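# Turn backboard clips outward into the frame's groove

## Task

Rotate each metal clip on the backboard outward until its free end is seated in the groove cut into the frame's inner wall, so that every clip holds the backboard in place.

## Robot and tools

ROBOT. Two arms, left_arm and right_arm, each on a mounting plate; both plates sit on one metal frame behind them. A 'too close' warning treats each plate and its half of that frame as part of its arm. Each arm has six revolute joints plus a parallel gripper. Calibrated root-link positions in the scene frame: left_arm (-0.007, +0.371, +0.168) m, right_arm (-0.009, -0.307, +0.168) m, both nearly unrotated.

FRAME. Scene frame: origin at table-top height midway between the nominal bases, +x out over the table, +z up, left_arm toward +y. Arm names do not match image sides. Gripper fingers point along the gripper's +z and close along its y. end_effector_position is the point between the pads, about 1 cm short of the tips; reported hand poses can be a few cm off, more at long reach.

JOINT ORDER (in every row and every per-joint result list): wrist pitch (joint4), shoulder (joint2), elbow (joint3), waist (joint1), wrist roll (joint6), wrist yaw (joint5). Stated ranges in rad: waist -2.618..3.054, shoulder 0..3.142, elbow 0..3.142, wrist pitch -1.571..1.571, wrist yaw -1.571..1.571, wrist roll -2.094..2.094. Real ends may differ by up to 0.059 rad.

ROW LAYOUT. One flat list of 14 numbers, each in [-1, 1], always covering both arms: left_arm's six joint numbers then its opening, then right_arm's six joint numbers then its opening. Joint numbers are offsets, scaled so 1.0 equals 1.202 rad (waist), 1.258 (shoulder), 1.3 (elbow), 2.073 (wrist pitch), 2.022 (wrist yaw and roll). They are measured from the 'Joint targets' line as it stood when the action (or move) began, not from the previous row, so repeating an offset in a later action moves further. Opening is absolute, not an offset: +1 fully open, -1 shut. To keep a gripper unchanged, resend its current command; 0 means half-way, not 'no change'. All zeros for an arm's joints re-holds its present targets.

TOOLS.
execute_actions(actions, cameras): actions is a list of actions; each action is a table of up to 15 rows, each row run for one 1/30 s step; a short table repeats its final row to fill 15 steps (0.5 s). An empty list just reports state and images. An action that would push any joint more than 0.059 rad beyond its range is rejected for both arms; a malformed action or a failing first action rejects the whole call. The result also lists joint angles at some control steps.
move(target, speed, blend, opening_speed, blocking, cameras): target is one 14-number row or a list of up to 15 rows, every row offset from the same starting Joint targets. All joints move together, so the hand traces a curve; no obstacle avoidance. speed is the top rate in rad/s of the joint with farthest to travel, 0.01 to 2, default 0.5, one value or one per target. blend (rad) rounds corners in a list; 0 stops at each. opening_speed (per second on the -1..+1 scale, at least 0.2) ramps gripper commands; use it near its minimum on fragile parts. blocking=false returns after about 0.5 s while motion continues. Total path time is capped at 10 s. Result adds a 'move:' line: done, off_target, moving, held or fault, possibly limits=held, and the worst joint error per arm that missed by over 0.035 rad.
wait(seconds 0..10, cameras): lets time run with commands held; a running move continues.
stop(cameras): brakes a running move; needs stopping room.
zoom_image(camera, region): camera is cam_high, cam_left_wrist or cam_right_wrist; region [x0, y0, x1, y1] in pixels of that camera's most recent full image, origin top-left, at most 504x504.
read_manual(section): licence texts only; no motion.
finished_scene(scene): scene number 1 or 2; ends the scene irreversibly, so only call it when every clip is latched and stays so with the robot away.

CAMERAS: cam_high (fixed, overhead), cam_left_wrist, cam_right_wrist, each 896x504. Calibration is approximate; wrist images may lag during motion.

RESULTS. Joint positions (rad) and velocities (rad/s) per arm in the joint order, then finger-pad gap (m; 0.094 fully open). 'Joint targets' is the base for your next offsets. grip_measured is opening on the command scale; it tracks the command even when squeezing, so it does not reveal contact. grip_effort_nm is motor-shaft effort, negative closing, with offset. Joint torques include gravity; entries 2 to 4 wrap around at ±28 N m. 'joint sent to its limit' means a joint was clipped at its end; 'joint command not followed' means the clearance check altered targets. 'within noise' velocities mean the arm is still.

CAUTIONS. Joint speed is capped and each target can lead its measured angle only by a fixed amount; a target set putting the hand over 200 mm from where it is gets scaled back, so big changes may need several actions. Tiny turns may not start. Fast motion and targets far past a contact hit and press hard; approach clips slowly. Do not let the arms strike each other, do not drop or release moving parts, and keep everything on the table. An arm stopped by an object keeps pushing: command its targets back past its measured positions. Stretched poses, held loads and pushing at unreachable poses heat motors; MOTOR HOT appears at 75 °C, at 90 °C the arm folds and idles, and at 100 °C it goes limp. Occasional external tugs may disturb held or loose parts. Meanwhile, time passes while you deliberate, so be concise and move smoothly.

Each tool is called after ">>>" by a JSON object that holds its "op" and its "data".

## Session

Scene 1 is done. On to scene 2.

>>> {"op": "execute_actions", "data": {"actions": []}}

Scene clock: 0.00 s.
left_arm: end_effector_position=(+0.4140, +0.1248, +0.1489) grip_measured=+1.000 grip_effort_nm=n/a end_effector_quat_wxyz=(-0.007, -0.542, +0.841, -0.004) | right_arm: end_effector_position=(+0.0777, -0.5496, +0.1016) grip_measured=+1.000 grip_effort_nm=n/a end_effector_quat_wxyz=(+0.019, -0.341, +0.938, +0.057)
Joint names: [wrist pitch, shoulder, elbow, waist, wrist roll, wrist yaw]
Joint positions: left_arm=[-1.176 2.54 2.148 -0.595 -1.683 -0.023 0.094] | right_arm=[-0.619 1.882 0.853 -1.243 -1.959 -0.046 0.094]
Joint velocities: within noise
Joint torques (N m): no reading
Motor temperatures (°C): left_arm=[20 24 16 18 18 18 17] | right_arm=[16 19 20 18 21 19 17]
Heat: left arm: 24 °C; right arm: 21 °C.
Joint targets: left_arm=[-1.182 2.539 2.151 -0.595 -1.683 -0.028] | right_arm=[-0.625 1.874 0.859 -1.243 -1.960 -0.052]
Tool commands: left_gripper/opening=+1.0 right_gripper/opening=+1.0
camera_calibration:
cam_left_wrist: T_world_to_cam=[[0.901826, -0.431307, -0.0261403, -0.310491], [-0.378671, -0.818011, 0.432973, 0.233185], [-0.208127, -0.380568, -0.901028, 0.352001], [0, 0, 0, 1]] pos_world=[0.44157, 0.190792, 0.208084]
cam_right_wrist: T_world_to_cam=[[0.635147, -0.768456, -0.0778664, -0.467053], [-0.707143, -0.619083, 0.341591, -0.277563], [-0.310704, -0.161898, -0.936617, 0.119638], [0, 0, 0, 1]] pos_world=[0.137543, -0.511375, 0.170501]

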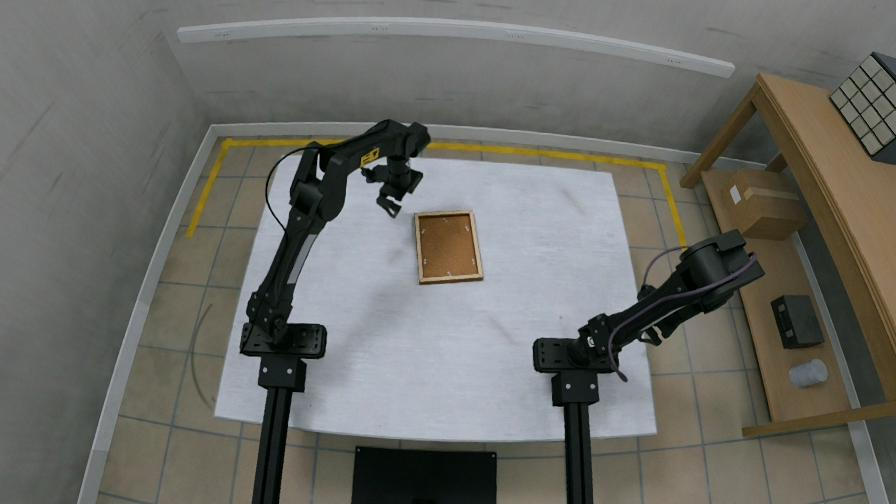

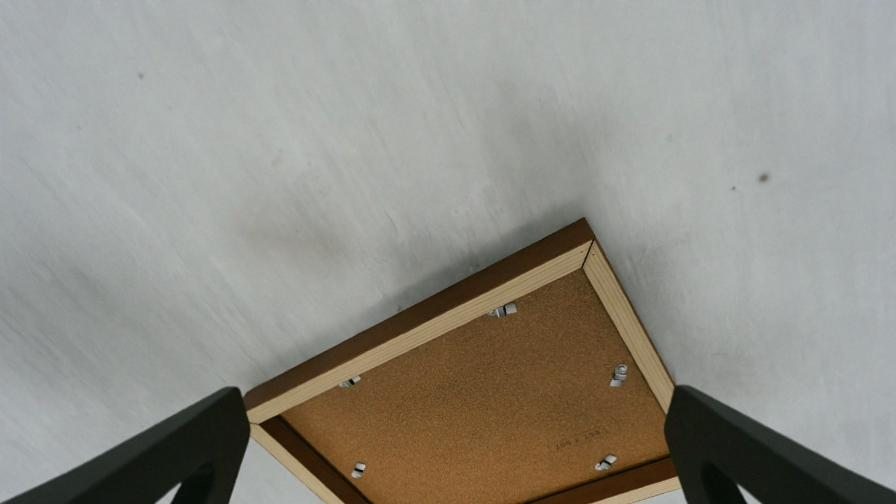

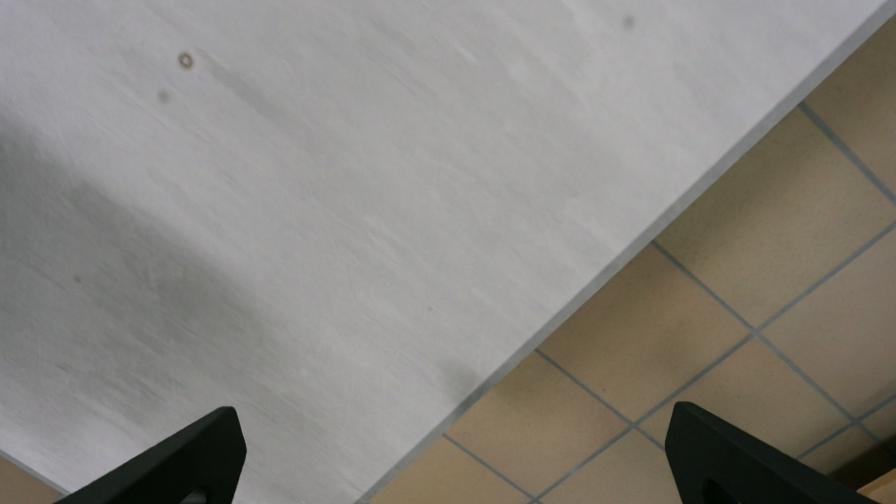

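>>> {"op": "move", "data": {"target": [[0,-0.15,0,0.3,0,0,-0.55,0,-0.1,0.1,0.9,0.5,0.0257,-0.14],[0,-0.15,0,0.6,0,0,-0.55,0.0773,-0.05,0.2187,1.0,0.9693,0.0257,-0.14]], "speed": 0.8, "blend": 0.1, "cameras": ["cam_high"]}}

>>> {"op": "move", "data": {"target": [0,0,0,0,0,0,-0.55,0,0,0,0.642,0,0,-0.14], "speed": 0.6, "cameras": ["cam_high","cam_right_wrist"]}}

Scene clock: 28.97 s.
left_arm: end_effector_position=(+0.4875, +0.4714, +0.2102) grip_measured=-0.548 grip_effort_nm=-0.125 end_effector_quat_wxyz=(-0.046, +0.804, -0.591, +0.047) | right_arm: end_effector_position=(+0.3957, -0.3327, +0.1952) grip_measured=-0.138 grip_effort_nm=-0.154 end_effector_quat_wxyz=(+0.188, +0.031, +0.982, +0.011)
Joint names: [wrist pitch, shoulder, elbow, waist, wrist roll, wrist yaw]
Joint positions: left_arm=[-1.176 2.384 2.148 0.131 -1.683 -0.023 0.021] | right_arm=[-0.478 1.802 1.111 -0.048 -0.008 -0.006 0.041]
Joint velocities: within noise
Joint torques (N m): left_arm=[0.15 -16.21 7.32 -0.73 -0.01 -0.04] | right_arm=[1.15 -7.91 7.87 0.99 0.04 0.03]
Motor temperatures (°C): left_arm=[20 30 18 18 18 18 17] | right_arm=[17 20 22 18 21 19 17]
Heat: left arm: 30 °C; right arm: 22 °C.
Joint targets: left_arm=[-1.182 2.350 2.151 0.126 -1.683 -0.028] | right_arm=[-0.465 1.811 1.143 -0.041 0.000 0.000]
move: done
Images, in order (width x height): cam_high 896x504.

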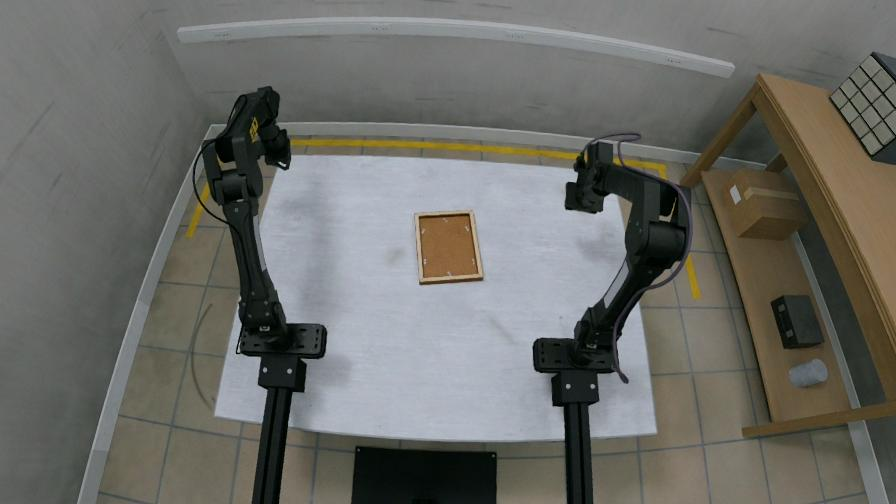

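Scene clock: 30.80 s.
left_arm: end_effector_position=(+0.4875, +0.4714, +0.2102) grip_measured=-0.548 grip_effort_nm=-0.125 end_effector_quat_wxyz=(-0.046, +0.804, -0.591, +0.047) | right_arm: end_effector_position=(+0.2967, -0.0418, +0.2072) grip_measured=-0.138 grip_effort_nm=-0.154 end_effector_quat_wxyz=(+0.183, -0.342, +0.917, +0.089)
Joint names: [wrist pitch, shoulder, elbow, waist, wrist roll, wrist yaw]
Joint positions: left_arm=[-1.176 2.384 2.148 0.131 -1.683 -0.023 0.021] | right_arm=[-0.476 1.802 1.111 0.733 -0.006 -0.001 0.041]
Joint velocities: within noise
Joint torques (N m): left_arm=[0.14 -16.24 7.62 -0.91 0.04 -0.04] | right_arm=[1.17 -7.73 7.94 0.24 0.03 -0.02]
Motor temperatures (°C): left_arm=[20 30 18 18 18 18 17] | right_arm=[17 20 22 18 21 19 17]
Heat: left arm: 30 °C; right arm: 22 °C.
Joint targets: left_arm=[-1.182 2.350 2.151 0.126 -1.683 -0.028] | right_arm=[-0.465 1.811 1.143 0.731 0.000 0.000]
move: done
camera_calibration:
cam_right_wrist: T_world_to_cam=[[0.650037, -0.759421, -0.0270363, -0.222248], [-0.759349, -0.65051, 0.0150373, 0.237463], [-0.029007, 0.0107552, -0.999521, 0.30548], [0, 0, 0, 1]] pos_world=[0.333648, -0.0175937, 0.295754]
Images, in order (width x height): cam_high 896x504, cam_right_wrist 896x504.

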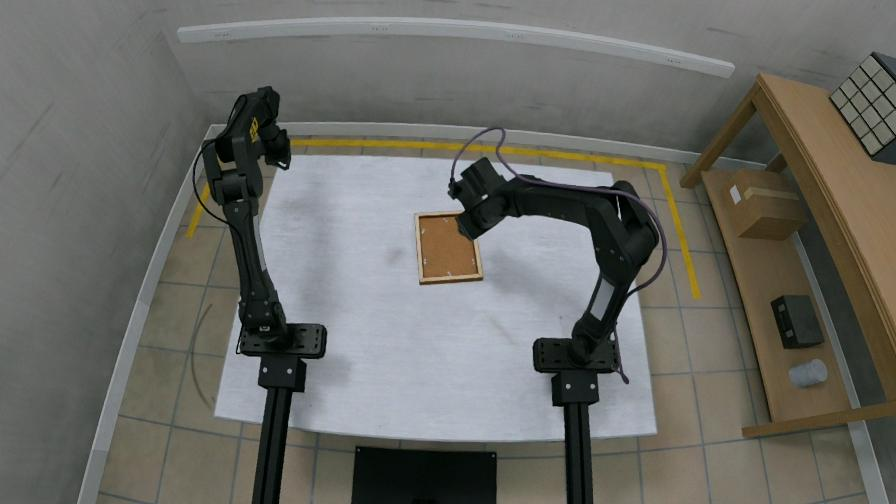

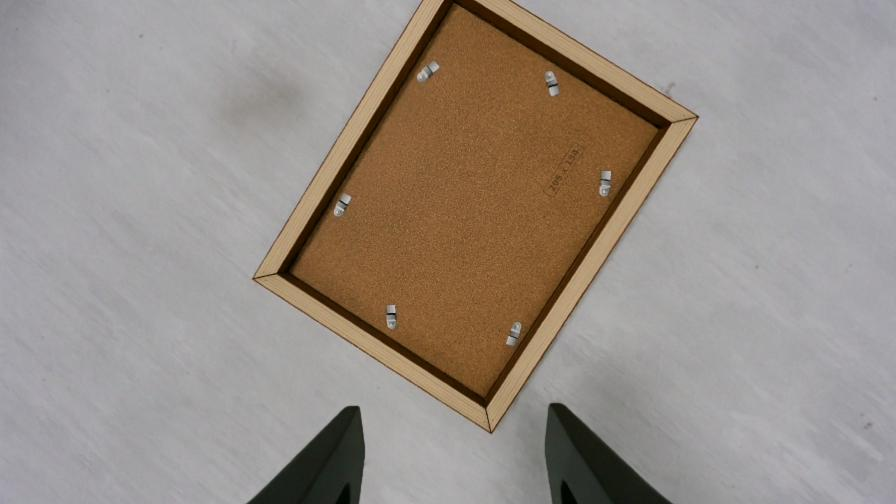

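>>> {"op": "move", "data": {"target": [0,-0.596,0,0,0,0,-0.55,0,0,0,0,0,0,-0.14], "speed": 0.6, "cameras": ["cam_high","cam_right_wrist"]}}

>>> {"op": "zoom_image", "data": {"camera": "cam_right_wrist", "region": [378, 22, 478, 122]}}

>>> {"op": "zoom_image", "data": {"camera": "cam_right_wrist", "region": [502, 33, 602, 133]}}

>>> {"op": "zoom_image", "data": {"camera": "cam_right_wrist", "region": [555, 133, 655, 233]}}

>>> {"op": "zoom_image", "data": {"camera": "cam_right_wrist", "region": [463, 284, 563, 384]}}

>>> {"op": "zoom_image", "data": {"camera": "cam_right_wrist", "region": [341, 266, 441, 366]}}

>>> {"op": "zoom_image", "data": {"camera": "cam_right_wrist", "region": [292, 155, 392, 255]}}

Scene clock: 50.23 s.
left_arm: end_effector_position=(+0.3997, +0.4655, +0.5743) grip_measured=-0.548 grip_effort_nm=-0.125 end_effector_quat_wxyz=(-0.325, +0.727, -0.522, +0.305) | right_arm: end_effector_position=(+0.2967, -0.0418, +0.2072) grip_measured=-0.138 grip_effort_nm=-0.149 end_effector_quat_wxyz=(+0.183, -0.342, +0.917, +0.089)
Joint names: [wrist pitch, shoulder, elbow, waist, wrist roll, wrist yaw]
Joint positions: left_arm=[-1.172 1.596 2.148 0.131 -1.683 -0.023 0.021] | right_arm=[-0.476 1.802 1.111 0.733 -0.006 -0.001 0.041]
Joint velocities: within noise
Joint torques (N m): left_arm=[1.16 -5.86 6.76 -0.53 0.04 -0.02] | right_arm=[1.16 -7.73 7.91 0.18 0.02 -0.03]
Motor temperatures (°C): left_arm=[20 31 18 18 18 18 17] | right_arm=[18 20 24 18 21 19 17]
Heat: left arm: 31 °C; right arm: 24 °C.
Joint targets: left_arm=[-1.183 1.600 2.151 0.126 -1.683 -0.028] | right_arm=[-0.465 1.811 1.143 0.731 0.000 0.000]
move: done
camera_calibration:
cam_right_wrist: T_world_to_cam=[[0.650037, -0.759421, -0.0270363, -0.222248], [-0.759349, -0.65051, 0.0150373, 0.237463], [-0.029007, 0.0107552, -0.999521, 0.30548], [0, 0, 0, 1]] pos_world=[0.333648, -0.0175937, 0.295754]
Images, in order (width x height): cam_high 896x504, cam_right_wrist 896x504.

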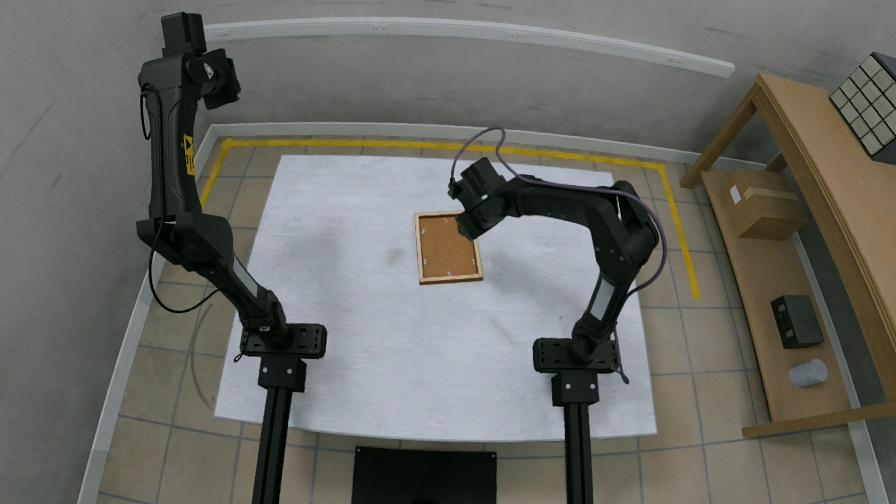

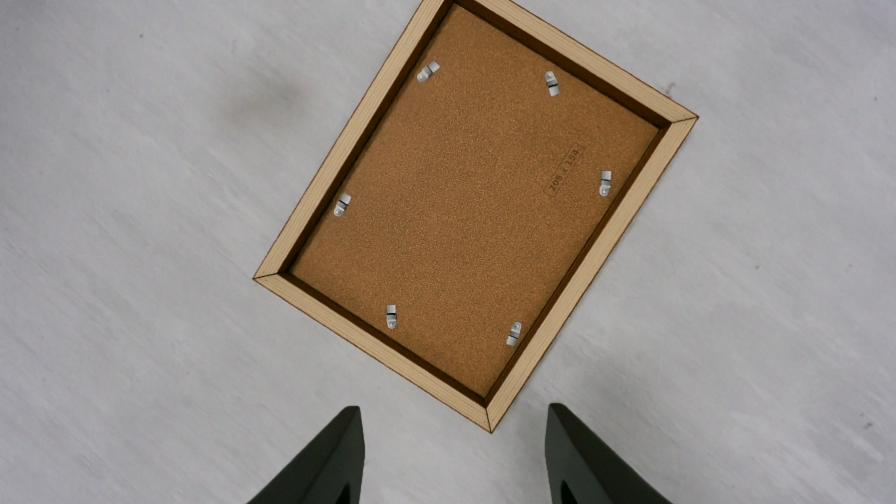

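Scaled by 5.040.

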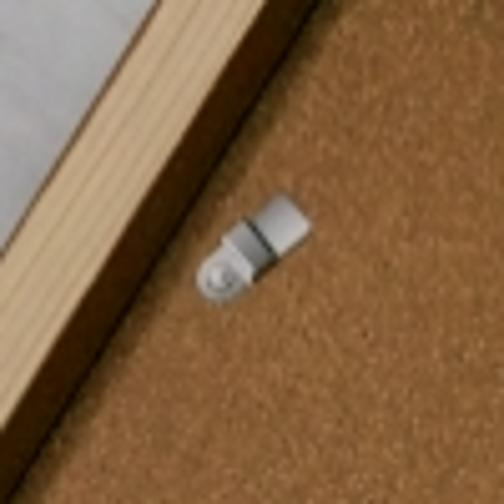

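Scaled by 5.040.

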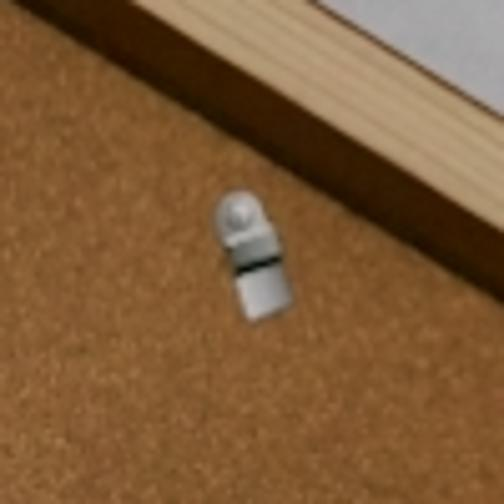

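Scaled by 5.040.

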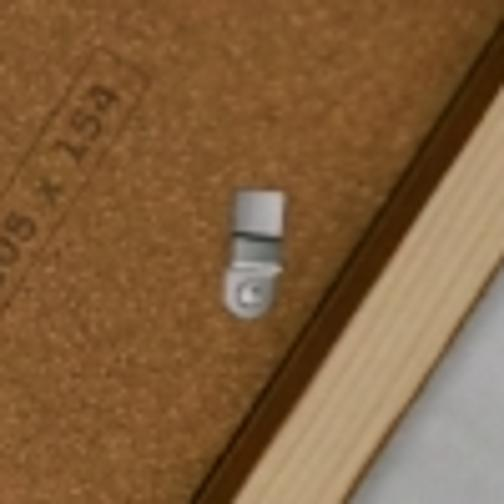

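Scaled by 5.040.

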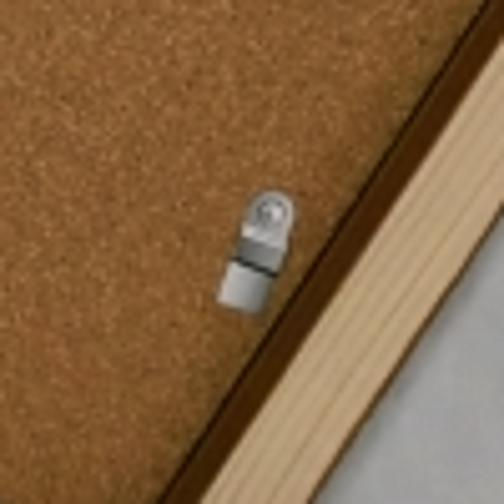

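Scaled by 5.040.

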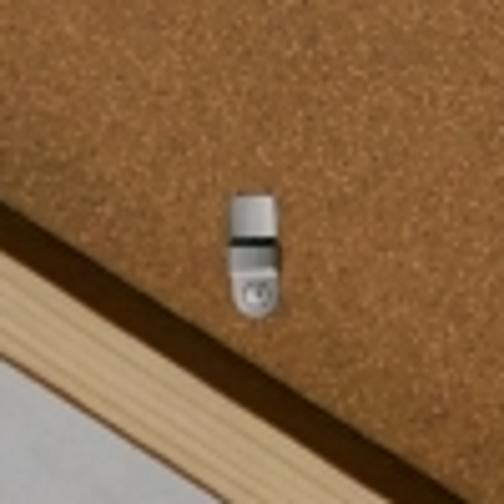

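Scaled by 5.040.

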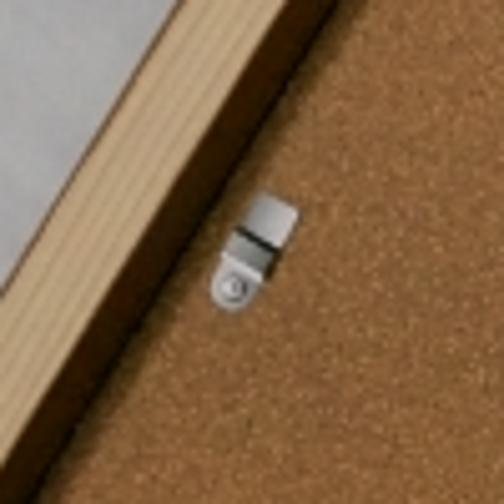

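>>> {"op": "move", "data": {"target": [0,0,0,0,0,0,-0.55,-0.1355,0.52,0.4162,-0.1531,0.1973,0,-0.2], "speed": 0.5, "cameras": ["cam_right_wrist"]}}

Scene clock: 98.93 s.
left_arm: end_effector_position=(+0.3997, +0.4655, +0.5743) grip_measured=-0.548 grip_effort_nm=-0.125 end_effector_quat_wxyz=(-0.325, +0.727, -0.522, +0.305) | right_arm: end_effector_position=(+0.3715, -0.0774, +0.0685) grip_measured=-0.198 grip_effort_nm=-0.159 end_effector_quat_wxyz=(+0.002, -0.070, +0.997, +0.024)
Joint names: [wrist pitch, shoulder, elbow, waist, wrist roll, wrist yaw]
Joint positions: left_arm=[-1.172 1.596 2.148 0.131 -1.683 -0.023 0.021] | right_arm=[-0.737 2.46 1.655 0.549 0.391 -0.001 0.038]
Joint velocities: within noise
Joint torques (N m): left_arm=[1.16 -5.75 6.95 -0.5 0.02 -0.03] | right_arm=[0.33 -12.57 6.97 0.39 0.05 -0.03]
Motor temperatures (°C): left_arm=[23 27 18 18 18 18 17] | right_arm=[19 20 24 18 21 19 17]
Heat: left arm: 27 °C; right arm: 24 °C.
Joint targets: left_arm=[-1.183 1.600 2.151 0.126 -1.683 -0.028] | right_arm=[-0.746 2.465 1.684 0.547 0.399 0.000]
move: done
camera_calibration:
cam_right_wrist: T_world_to_cam=[[0.132037, -0.99074, -0.0316447, -0.12677], [-0.904954, -0.133509, 0.404022, 0.340627], [-0.404506, -0.0247089, -0.914202, 0.300267], [0, 0, 0, 1]] pos_world=[0.44645, -0.0727004, 0.132872]
Images, in order (width x height): cam_right_wrist 896x504.

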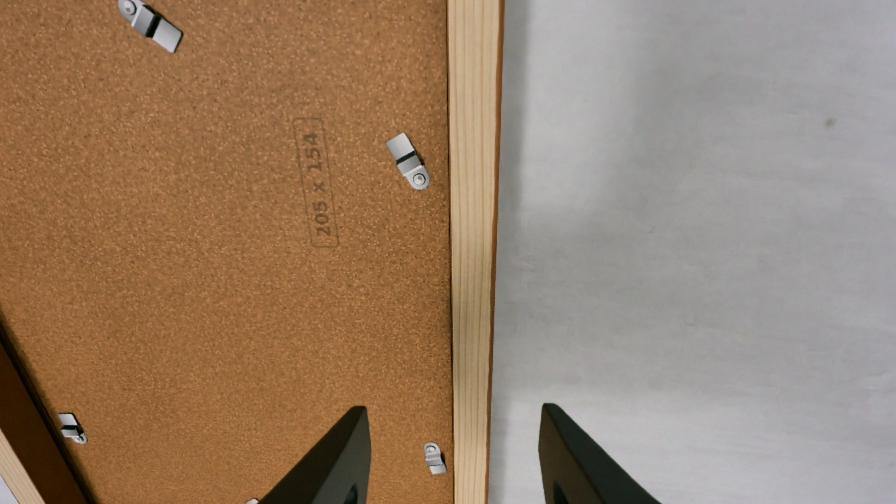

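>>> {"op": "move", "data": {"target": [[0,0,0,0,0,0,-0.55,0.0463,0,-0.0092,-0.0104,-0.0045,0,-0.3],[0,0,0,0,0,0,-0.55,0.0463,0.065,-0.0092,-0.0104,-0.0045,0,-0.3]], "speed": 0.25, "cameras": ["cam_right_wrist"]}}

Scene clock: 118.77 s.
left_arm: end_effector_position=(+0.3997, +0.4655, +0.5743) grip_measured=-0.548 grip_effort_nm=-0.129 end_effector_quat_wxyz=(-0.325, +0.727, -0.522, +0.305) | right_arm: end_effector_position=(+0.3728, -0.0795, +0.0329) grip_measured=-0.298 grip_effort_nm=-0.154 end_effector_quat_wxyz=(+0.000, -0.065, +0.998, +0.023)
Joint names: [wrist pitch, shoulder, elbow, waist, wrist roll, wrist yaw]
Joint positions: left_arm=[-1.172 1.596 2.148 0.131 -1.683 -0.023 0.021] | right_arm=[-0.657 2.545 1.655 0.54 0.392 -0.001 0.033]
Joint velocities: within noise
Joint torques (N m): left_arm=[1.19 -5.67 6.84 -0.66 0.02 -0.03] | right_arm=[0.46 -13.07 5.81 0.08 -0.06 -0.05]
Motor temperatures (°C): left_arm=[24 27 18 18 18 18 17] | right_arm=[18 23 24 18 21 19 17]
Heat: left arm: 27 °C; right arm: 24 °C.
Joint targets: left_arm=[-1.183 1.600 2.151 0.126 -1.683 -0.028] | right_arm=[-0.650 2.547 1.672 0.535 0.390 0.000]
move: done
camera_calibration:
cam_right_wrist: T_world_to_cam=[[0.122256, -0.992049, -0.029857, -0.126704], [-0.904598, -0.123755, 0.407907, 0.356395], [-0.408359, -0.0228604, -0.912535, 0.269681], [0, 0, 0, 1]] pos_world=[0.448011, -0.075426, 0.096934]
Images, in order (width x height): cam_right_wrist 896x504.

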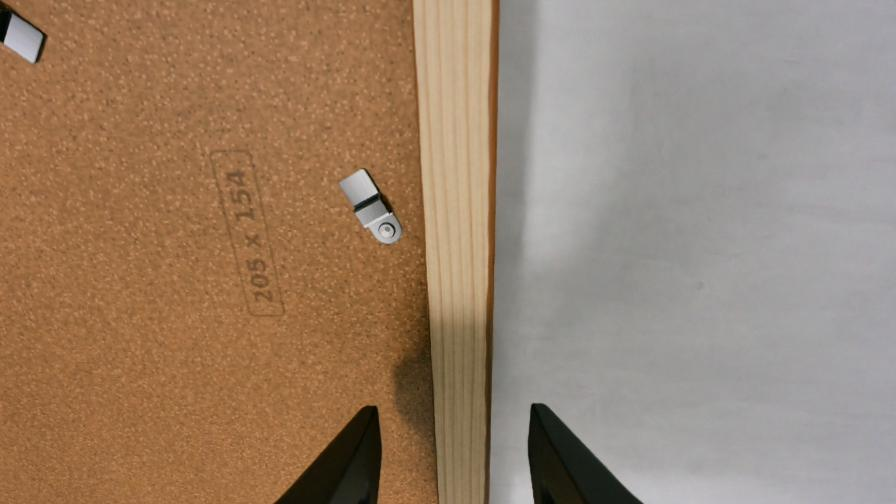

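>>> {"op": "move", "data": {"target": [[0,0,0,0,0,0,-0.55,0,0.0165,0,0,0,0,-0.3],[0,0,0,0,0,0,-0.55,0,0.0165,0,0,0,0,-0.82]], "speed": 0.1, "opening_speed": 0.3, "cameras": ["cam_right_wrist"]}}

Scene clock: 126.67 s.
left_arm: end_effector_position=(+0.3997, +0.4655, +0.5743) grip_measured=-0.548 grip_effort_nm=-0.120 end_effector_quat_wxyz=(-0.325, +0.727, -0.522, +0.305) | right_arm: end_effector_position=(+0.3703, -0.0813, +0.0280) grip_measured=-0.781 grip_effort_nm=-1.028 end_effector_quat_wxyz=(-0.005, -0.065, +0.998, +0.020)
Joint names: [wrist pitch, shoulder, elbow, waist, wrist roll, wrist yaw]
Joint positions: left_arm=[-1.172 1.596 2.148 0.131 -1.683 -0.023 0.021] | right_arm=[-0.657 2.556 1.655 0.54 0.392 0 0.01]
Joint velocities: within noise
Joint torques (N m): left_arm=[1.17 -5.64 6.82 -0.66 -0.01 -0.05] | right_arm=[0.46 -12.14 5.79 0.12 -0.06 -0.04]
Motor temperatures (°C): left_arm=[24 27 18 18 18 18 17] | right_arm=[18 24 23 18 21 19 17]
Heat: left arm: 27 °C; right arm: 24 °C.
Joint targets: left_arm=[-1.183 1.600 2.151 0.126 -1.683 -0.028] | right_arm=[-0.650 2.568 1.672 0.534 0.390 0.000]
move: done
camera_calibration:
cam_right_wrist: T_world_to_cam=[[0.121687, -0.992265, -0.0245317, -0.128245], [-0.900556, -0.120765, 0.417629, 0.354386], [-0.417362, -0.0287277, -0.908286, 0.266934], [0, 0, 0, 1]] pos_world=[0.446158, -0.0767869, 0.0913045]
Images, in order (width x height): cam_right_wrist 896x504.

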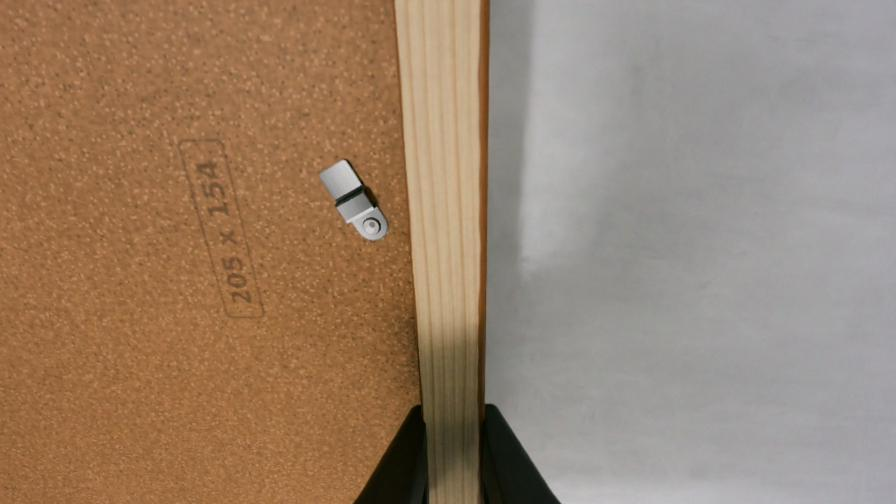

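>>> {"op": "move", "data": {"target": [0,0,0,0,0,0,-0.55,0.0393,-0.0806,-0.1176,0.0178,0.0106,0,-0.82], "speed": 0.08, "cameras": ["cam_right_wrist"]}}

Scene clock: 145.80 s.
left_arm: end_effector_position=(+0.3997, +0.4655, +0.5743) grip_measured=-0.548 grip_effort_nm=-0.125 end_effector_quat_wxyz=(-0.325, +0.727, -0.522, +0.305) | right_arm: end_effector_position=(+0.3587, -0.0860, +0.0276) grip_measured=-0.784 grip_effort_nm=-1.072 end_effector_quat_wxyz=(+0.007, -0.058, +0.998, +0.026)
Joint names: [wrist pitch, shoulder, elbow, waist, wrist roll, wrist yaw]
Joint positions: left_arm=[-1.172 1.596 2.148 0.131 -1.683 -0.023 0.021] | right_arm=[-0.567 2.501 1.536 0.543 0.411 0 0.01]
Joint velocities: within noise
Joint torques (N m): left_arm=[1.17 -5.63 6.89 -0.66 0.03 -0.02] | right_arm=[0.41 -16.12 3.29 1.76 -0.03 -0.04]
Motor temperatures (°C): left_arm=[24 27 19 18 18 18 17] | right_arm=[18 25 23 18 21 19 18]
Heat: left arm: 27 °C; right arm: 25 °C.
Joint targets: left_arm=[-1.183 1.600 2.151 0.126 -1.683 -0.028] | right_arm=[-0.569 2.466 1.520 0.556 0.411 0.000]
move: done
camera_calibration:
cam_right_wrist: T_world_to_cam=[[0.106931, -0.993655, -0.0348586, -0.126102], [-0.911071, -0.111963, 0.396755, 0.348669], [-0.398141, -0.0106669, -0.917262, 0.256529], [0, 0, 0, 1]] pos_world=[0.433281, -0.0835276, 0.0925728]
Images, in order (width x height): cam_right_wrist 896x504.

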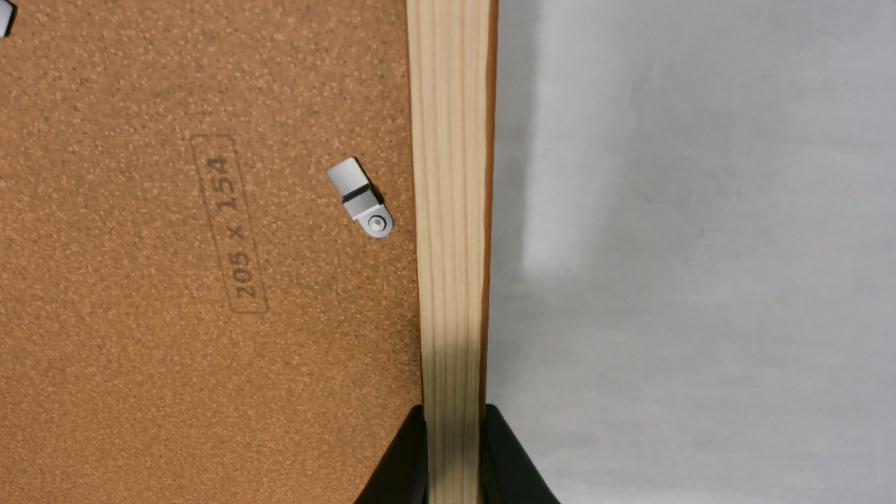

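>>> {"op": "move", "data": {"target": [[0,0,0,0,0,0,-0.55,0.036,-0.0501,-0.1059,0.0199,0.0118,0,-0.82],[0,0,0,0,0,0,-0.55,0.069,-0.096,-0.2031,0.0422,0.0251,0,-0.82]], "speed": 0.1, "blend": 0.02, "cameras": ["cam_right_wrist"]}}

Scene clock: 154.30 s.
left_arm: end_effector_position=(+0.3997, +0.4655, +0.5743) grip_measured=-0.548 grip_effort_nm=-0.115 end_effector_quat_wxyz=(-0.325, +0.727, -0.522, +0.305) | right_arm: end_effector_position=(+0.3056, -0.0945, +0.0265) grip_measured=-0.784 grip_effort_nm=-1.082 end_effector_quat_wxyz=(+0.002, -0.057, +0.998, +0.024)
Joint names: [wrist pitch, shoulder, elbow, waist, wrist roll, wrist yaw]
Joint positions: left_arm=[-1.172 1.596 2.148 0.131 -1.683 -0.023 0.021] | right_arm=[-0.43 2.382 1.268 0.594 0.462 0 0.01]
Joint velocities: within noise
Joint torques (N m): left_arm=[1.16 -5.72 6.79 -0.59 0.05 -0.04] | right_arm=[0.45 -14.89 3.02 1.74 -0.03 -0.04]
Motor temperatures (°C): left_arm=[25 27 19 18 18 18 17] | right_arm=[18 27 22 18 21 19 18]
Heat: left arm: 27 °C; right arm: 27 °C.
Joint targets: left_arm=[-1.183 1.600 2.151 0.126 -1.683 -0.028] | right_arm=[-0.425 2.346 1.255 0.607 0.462 0.000]
move: off_target (right_arm); right_arm: the shoulder is farthest, 0.037 rad from its target
camera_calibration:
cam_right_wrist: T_world_to_cam=[[0.106283, -0.993823, -0.0319391, -0.128795], [-0.907221, -0.110069, 0.405999, 0.298551], [-0.407007, -0.0141748, -0.913315, 0.236601], [0, 0, 0, 1]] pos_world=[0.380838, -0.0917849, 0.0907662]
Images, in order (width x height): cam_right_wrist 896x504.

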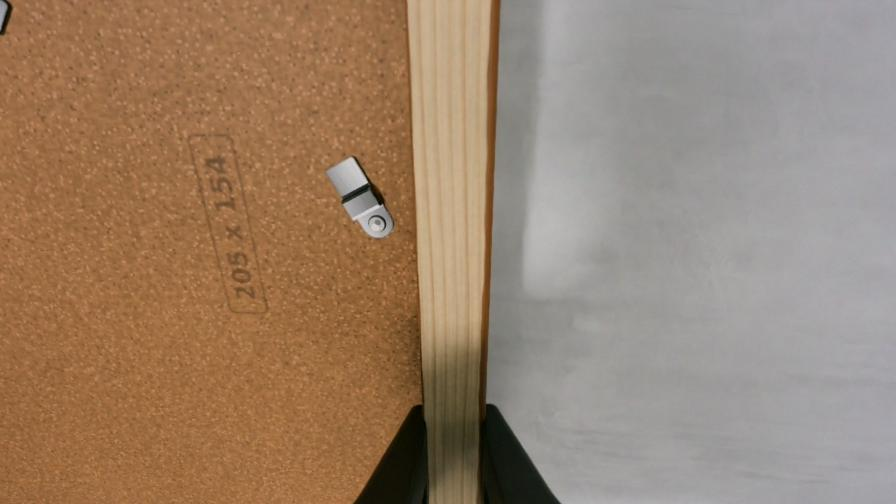

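>>> {"op": "move", "data": {"target": [[0,0,0,0,0,0,-0.55,0.0251,-0.0334,-0.0754,0.0191,0.0114,0,-0.82]], "speed": 0.1, "cameras": ["cam_right_wrist"]}}

Scene clock: 159.90 s.
left_arm: end_effector_position=(+0.3997, +0.4655, +0.5743) grip_measured=-0.548 grip_effort_nm=-0.110 end_effector_quat_wxyz=(-0.325, +0.727, -0.522, +0.305) | right_arm: end_effector_position=(+0.2843, -0.0984, +0.0262) grip_measured=-0.784 grip_effort_nm=-1.077 end_effector_quat_wxyz=(+0.000, -0.058, +0.998, +0.023)
Joint names: [wrist pitch, shoulder, elbow, waist, wrist roll, wrist yaw]
Joint positions: left_arm=[-1.172 1.596 2.148 0.131 -1.683 -0.023 0.021] | right_arm=[-0.378 2.339 1.17 0.617 0.484 0 0.01]
Joint velocities: within noise
Joint torques (N m): left_arm=[1.19 -5.65 6.76 -0.54 0.03 -0.04] | right_arm=[0.45 -14.26 2.81 1.68 -0.03 -0.03]
Motor temperatures (°C): left_arm=[25 27 19 18 18 18 17] | right_arm=[17 27 22 18 21 19 19]
Heat: left arm: 27 °C; right arm: 27 °C.
Joint targets: left_arm=[-1.183 1.600 2.151 0.126 -1.683 -0.028] | right_arm=[-0.374 2.304 1.157 0.630 0.485 0.000]
move: done
camera_calibration:
cam_right_wrist: T_world_to_cam=[[0.107469, -0.993734, -0.030699, -0.130764], [-0.905669, -0.11059, 0.409308, 0.278313], [-0.410138, -0.0161849, -0.91188, 0.22816], [0, 0, 0, 1]] pos_world=[0.35969, -0.0954735, 0.0901245]
Images, in order (width x height): cam_right_wrist 896x504.

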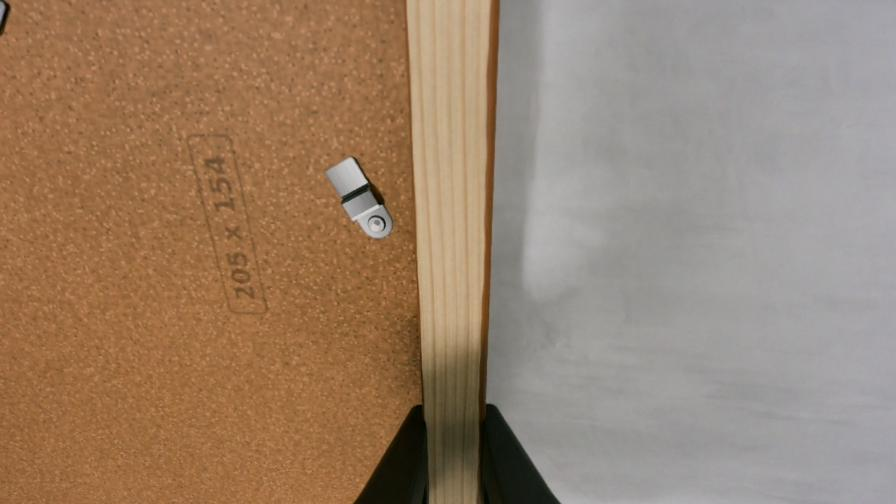

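>>> {"op": "move", "data": {"target": [[0,0,0,0,0,0,-0.55,0,0,0,0,0,0,-0.55],[0,0,0,0,0,0,-0.55,0,-0.13,0,0,0,0,-0.55],[0,0,0,0,0,0,-0.55,0.0646,-0.13,-0.18,0.0969,0.0628,0,-0.36],[0,0,0,0,0,0,-0.55,0.0646,-0.1025,-0.1592,0.0969,0.0628,0,-0.36]], "speed": 0.3, "cameras": ["cam_right_wrist"]}}

Scene clock: 203.50 s.
left_arm: end_effector_position=(+0.3997, +0.4655, +0.5743) grip_measured=-0.548 grip_effort_nm=-0.120 end_effector_quat_wxyz=(-0.325, +0.727, -0.522, +0.305) | right_arm: end_effector_position=(+0.2329, -0.0860, +0.0490) grip_measured=-0.362 grip_effort_nm=0.066 end_effector_quat_wxyz=(+0.025, -0.058, +0.997, +0.045)
Joint names: [wrist pitch, shoulder, elbow, waist, wrist roll, wrist yaw]
Joint positions: left_arm=[-1.172 1.596 2.148 0.131 -1.683 -0.023 0.021] | right_arm=[-0.25 2.162 0.931 0.74 0.605 0 0.03]
Joint velocities: within noise
Joint torques (N m): left_arm=[1.16 -5.74 6.89 -0.46 0.01 -0.07] | right_arm=[0.64 -8.2 5.04 0.94 0.03 -0.04]
Motor temperatures (°C): left_arm=[26 27 19 18 18 18 17] | right_arm=[17 28 22 18 21 19 19]
Heat: left arm: 27 °C; right arm: 28 °C.
Joint targets: left_arm=[-1.183 1.600 2.151 0.126 -1.683 -0.028] | right_arm=[-0.240 2.175 0.951 0.746 0.612 0.000]
move: done
camera_calibration:
cam_right_wrist: T_world_to_cam=[[0.108945, -0.991515, -0.0709202, -0.110434], [-0.924039, -0.127315, 0.360475, 0.229081], [-0.366445, 0.0262611, -0.930069, 0.222445], [0, 0, 0, 1]] pos_world=[0.305225, -0.0861735, 0.116479]
Images, in order (width x height): cam_right_wrist 896x504.

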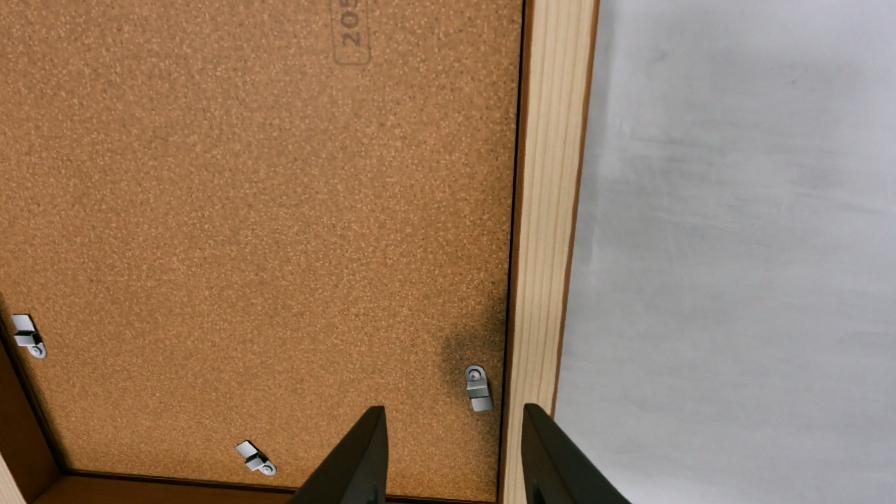

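>>> {"op": "move", "data": {"target": [[0,0,0,0,0,0,-0.55,0.0043,0,0,0,0,0,-0.06],[0,0,0,0,0,0,-0.55,0.0043,0.0676,0,0,0,0,-0.06]], "speed": 0.2, "cameras": ["cam_right_wrist"]}}

Scene clock: 212.13 s.
left_arm: end_effector_position=(+0.3997, +0.4655, +0.5743) grip_measured=-0.548 grip_effort_nm=-0.120 end_effector_quat_wxyz=(-0.325, +0.727, -0.522, +0.305) | right_arm: end_effector_position=(+0.2178, -0.0980, +0.0226) grip_measured=-0.062 grip_effort_nm=0.066 end_effector_quat_wxyz=(-0.005, -0.058, +0.998, +0.021)
Joint names: [wrist pitch, shoulder, elbow, waist, wrist roll, wrist yaw]
Joint positions: left_arm=[-1.172 1.596 2.148 0.131 -1.683 -0.023 0.021] | right_arm=[-0.238 2.251 0.931 0.74 0.606 0 0.044]
Joint velocities: within noise
Joint torques (N m): left_arm=[1.16 -5.75 6.75 -0.51 0.02 -0.03] | right_arm=[0.47 -8.65 4.55 1.01 0.01 -0.03]
Motor temperatures (°C): left_arm=[26 27 19 18 18 18 17] | right_arm=[17 26 22 18 21 19 18]
Heat: left arm: 27 °C; right arm: 26 °C.
Joint targets: left_arm=[-1.183 1.600 2.151 0.126 -1.683 -0.028] | right_arm=[-0.231 2.260 0.951 0.746 0.612 0.000]
move: done
camera_calibration:
cam_right_wrist: T_world_to_cam=[[0.1084, -0.993746, -0.0268037, -0.123651], [-0.901361, -0.109623, 0.418965, 0.218525], [-0.419283, -0.0212558, -0.907607, 0.198992], [0, 0, 0, 1]] pos_world=[0.293808, -0.094693, 0.0857384]
Images, in order (width x height): cam_right_wrist 896x504.

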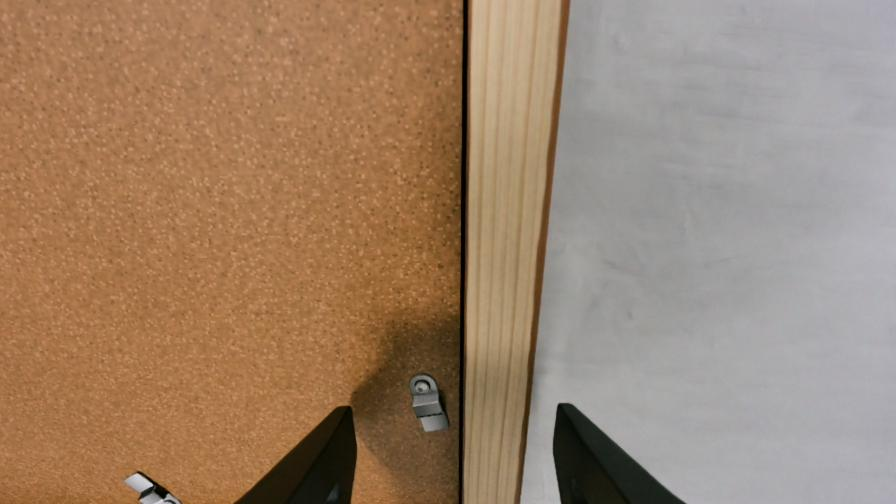

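>>> {"op": "move", "data": {"target": [[0,0,0,0,0,0,-0.55,0.0048,0,0.0046,-0.0171,-0.0047,0,-0.06],[0,0,0,0,0,0,-0.55,0.0048,0.0517,0.0046,-0.0171,-0.0047,0,-0.34]], "speed": 0.15, "cameras": ["cam_right_wrist"]}}

>>> {"op": "zoom_image", "data": {"camera": "cam_right_wrist", "region": [340, 340, 640, 504]}}

Scene clock: 225.07 s.
left_arm: end_effector_position=(+0.3997, +0.4655, +0.5743) grip_measured=-0.548 grip_effort_nm=-0.120 end_effector_quat_wxyz=(-0.325, +0.727, -0.522, +0.305) | right_arm: end_effector_position=(+0.2209, -0.0965, +0.0173) grip_measured=-0.336 grip_effort_nm=-0.247 end_effector_quat_wxyz=(-0.012, -0.053, +0.998, +0.025)
Joint names: [wrist pitch, shoulder, elbow, waist, wrist roll, wrist yaw]
Joint positions: left_arm=[-1.172 1.596 2.148 0.131 -1.683 -0.023 0.021] | right_arm=[-0.237 2.279 0.953 0.729 0.606 -0.015 0.031]
Joint velocities: within noise
Joint torques (N m): left_arm=[1.17 -5.75 6.74 -0.54 0.03 -0.01] | right_arm=[0.56 -5.38 3.33 0.17 -0.08 0.11]
Motor temperatures (°C): left_arm=[26 27 19 18 18 18 17] | right_arm=[17 24 22 18 21 19 18]
Heat: left arm: 27 °C; right arm: 24 °C.
Joint targets: left_arm=[-1.183 1.600 2.151 0.126 -1.683 -0.028] | right_arm=[-0.221 2.325 0.957 0.726 0.603 0.000]
move: off_target (right_arm); target 2's new numbers were sent with right_arm's shoulder 0.048 rad from that target; right_arm: the shoulder is farthest, 0.046 rad from its target
camera_calibration:
cam_right_wrist: T_world_to_cam=[[0.0966269, -0.994669, -0.0359978, -0.119896], [-0.897026, -0.102699, 0.429881, 0.223251], [-0.431287, -0.00924716, -0.902167, 0.199256], [0, 0, 0, 1]] pos_world=[0.297783, -0.0944869, 0.0794746]
Images, in order (width x height): cam_right_wrist 896x504.

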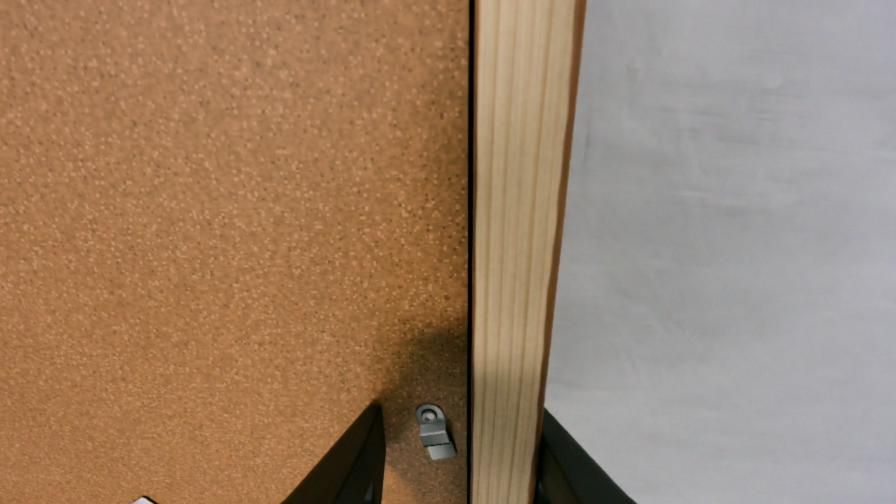

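Scaled by 1.680.

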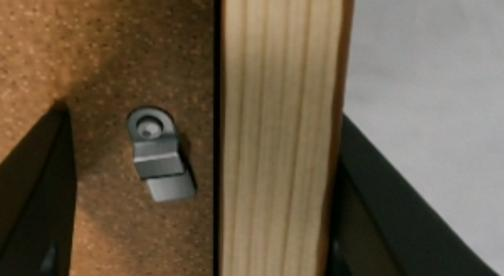

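>>> {"op": "move", "data": {"target": [[0,0,0,0,0,0,-0.55,0,0,0,0,0,0,-0.25],[0,0,0,0,0,0,-0.55,0,-0.08,0,0,0,0,-0.25],[0,0,0,0,0,0,-0.55,-0.018,-0.08,-0.02,-0.005,-0.002,0,-0.25],[0,0,0,0,0,0,-0.55,-0.0082,-0.08,0,-0.005,-0.002,0,-0.25],[0,0,0,0,0,0,-0.55,-0.0082,-0.035,0,-0.005,-0.002,0,-0.25]], "speed": 0.15, "cameras": ["cam_right_wrist"]}}

>>> {"op": "zoom_image", "data": {"camera": "cam_right_wrist", "region": [340, 340, 640, 504]}}

Scene clock: 262.50 s.
left_arm: end_effector_position=(+0.3997, +0.4655, +0.5743) grip_measured=-0.548 grip_effort_nm=-0.120 end_effector_quat_wxyz=(-0.325, +0.727, -0.522, +0.305) | right_arm: end_effector_position=(+0.2190, -0.0998, +0.0186) grip_measured=-0.252 grip_effort_nm=0.061 end_effector_quat_wxyz=(-0.012, -0.053, +0.998, +0.021)
Joint names: [wrist pitch, shoulder, elbow, waist, wrist roll, wrist yaw]
Joint positions: left_arm=[-1.172 1.596 2.148 0.131 -1.683 -0.023 0.021] | right_arm=[-0.243 2.27 0.944 0.728 0.604 -0.009 0.035]
Joint velocities: within noise
Joint torques (N m): left_arm=[1.2 -5.78 6.82 -0.54 0.04 -0.04] | right_arm=[0.44 -8.53 3.96 -0.35 -0.09 0.05]
Motor temperatures (°C): left_arm=[27 27 19 18 18 18 17] | right_arm=[17 22 22 18 21 19 18]
Heat: left arm: 27 °C; right arm: 22 °C.
Joint targets: left_arm=[-1.183 1.600 2.151 0.126 -1.683 -0.028] | right_arm=[-0.238 2.281 0.956 0.719 0.598 0.000]
move: done
camera_calibration:
cam_right_wrist: T_world_to_cam=[[0.0983156, -0.994778, -0.0274073, -0.123511], [-0.896252, -0.100481, 0.432014, 0.220682], [-0.432512, -0.0179099, -0.90145, 0.199055], [0, 0, 0, 1]] pos_world=[0.296023, -0.0971268, 0.0807155]
Images, in order (width x height): cam_right_wrist 896x504.

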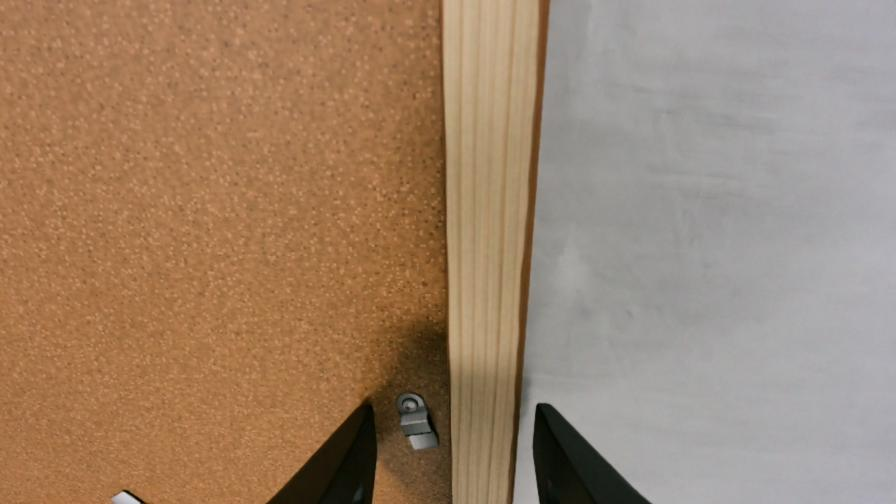

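Scaled by 1.680.

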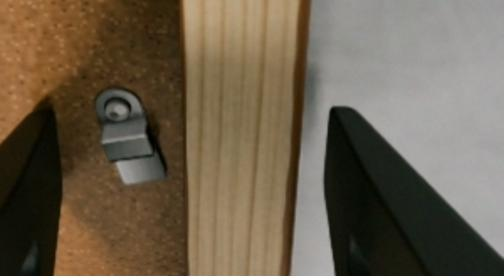

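>>> {"op": "move", "data": {"target": [[0,0,0,0,0,0,-0.55,0,0.03,0,0,0,0,-0.36],[0,0,0,0,0,0,-0.55,-0.0012,0.03,0,-0.002,-0.001,0,-0.42]], "speed": 0.1, "opening_speed": 0.3, "cameras": ["cam_right_wrist"]}}

>>> {"op": "zoom_image", "data": {"camera": "cam_right_wrist", "region": [340, 340, 640, 504]}}

Scene clock: 269.17 s.
left_arm: end_effector_position=(+0.3997, +0.4655, +0.5743) grip_measured=-0.548 grip_effort_nm=-0.115 end_effector_quat_wxyz=(-0.325, +0.727, -0.522, +0.305) | right_arm: end_effector_position=(+0.2186, -0.0987, +0.0177) grip_measured=-0.417 grip_effort_nm=-0.227 end_effector_quat_wxyz=(-0.017, -0.053, +0.998, +0.024)
Joint names: [wrist pitch, shoulder, elbow, waist, wrist roll, wrist yaw]
Joint positions: left_arm=[-1.172 1.596 2.148 0.131 -1.683 -0.023 0.021] | right_arm=[-0.248 2.276 0.951 0.725 0.602 -0.019 0.027]
Joint velocities: within noise
Joint torques (N m): left_arm=[1.19 -5.65 6.74 -0.66 0.03 -0.03] | right_arm=[0.46 -5.76 3.47 -0.34 -0.08 0.15]
Motor temperatures (°C): left_arm=[27 27 19 18 18 18 17] | right_arm=[17 23 22 18 21 19 18]
Heat: left arm: 27 °C; right arm: 23 °C.
Joint targets: left_arm=[-1.183 1.600 2.151 0.126 -1.683 -0.028] | right_arm=[-0.240 2.318 0.957 0.717 0.596 0.000]
move: off_target (right_arm); target 2's new numbers were sent with right_arm's shoulder 0.043 rad from that target; right_arm: the shoulder is farthest, 0.042 rad from its target
camera_calibration:
cam_right_wrist: T_world_to_cam=[[0.097848, -0.99465, -0.0331273, -0.122212], [-0.892068, -0.102416, 0.440143, 0.21957], [-0.441181, -0.0135153, -0.897316, 0.200244], [0, 0, 0, 1]] pos_world=[0.296173, -0.0963647, 0.078992]
Images, in order (width x height): cam_right_wrist 896x504.

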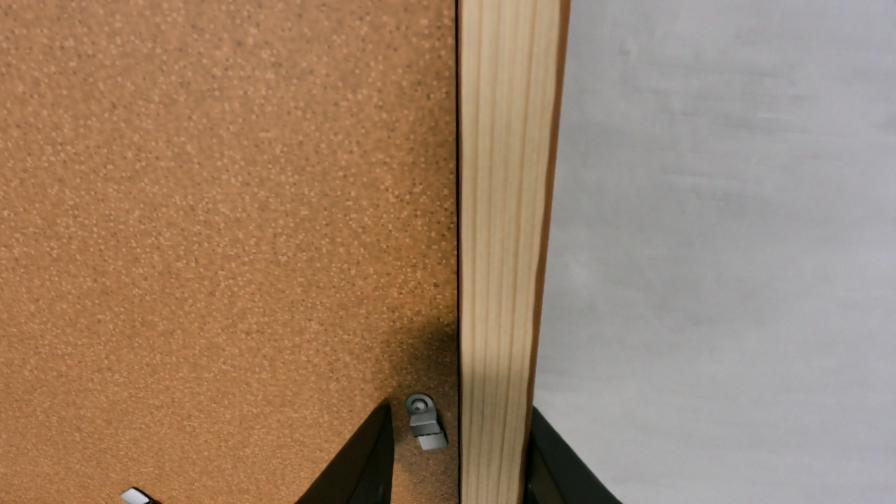

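Scaled by 1.680.

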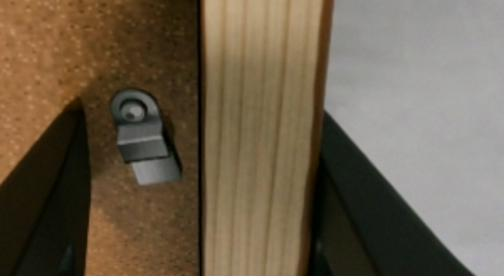

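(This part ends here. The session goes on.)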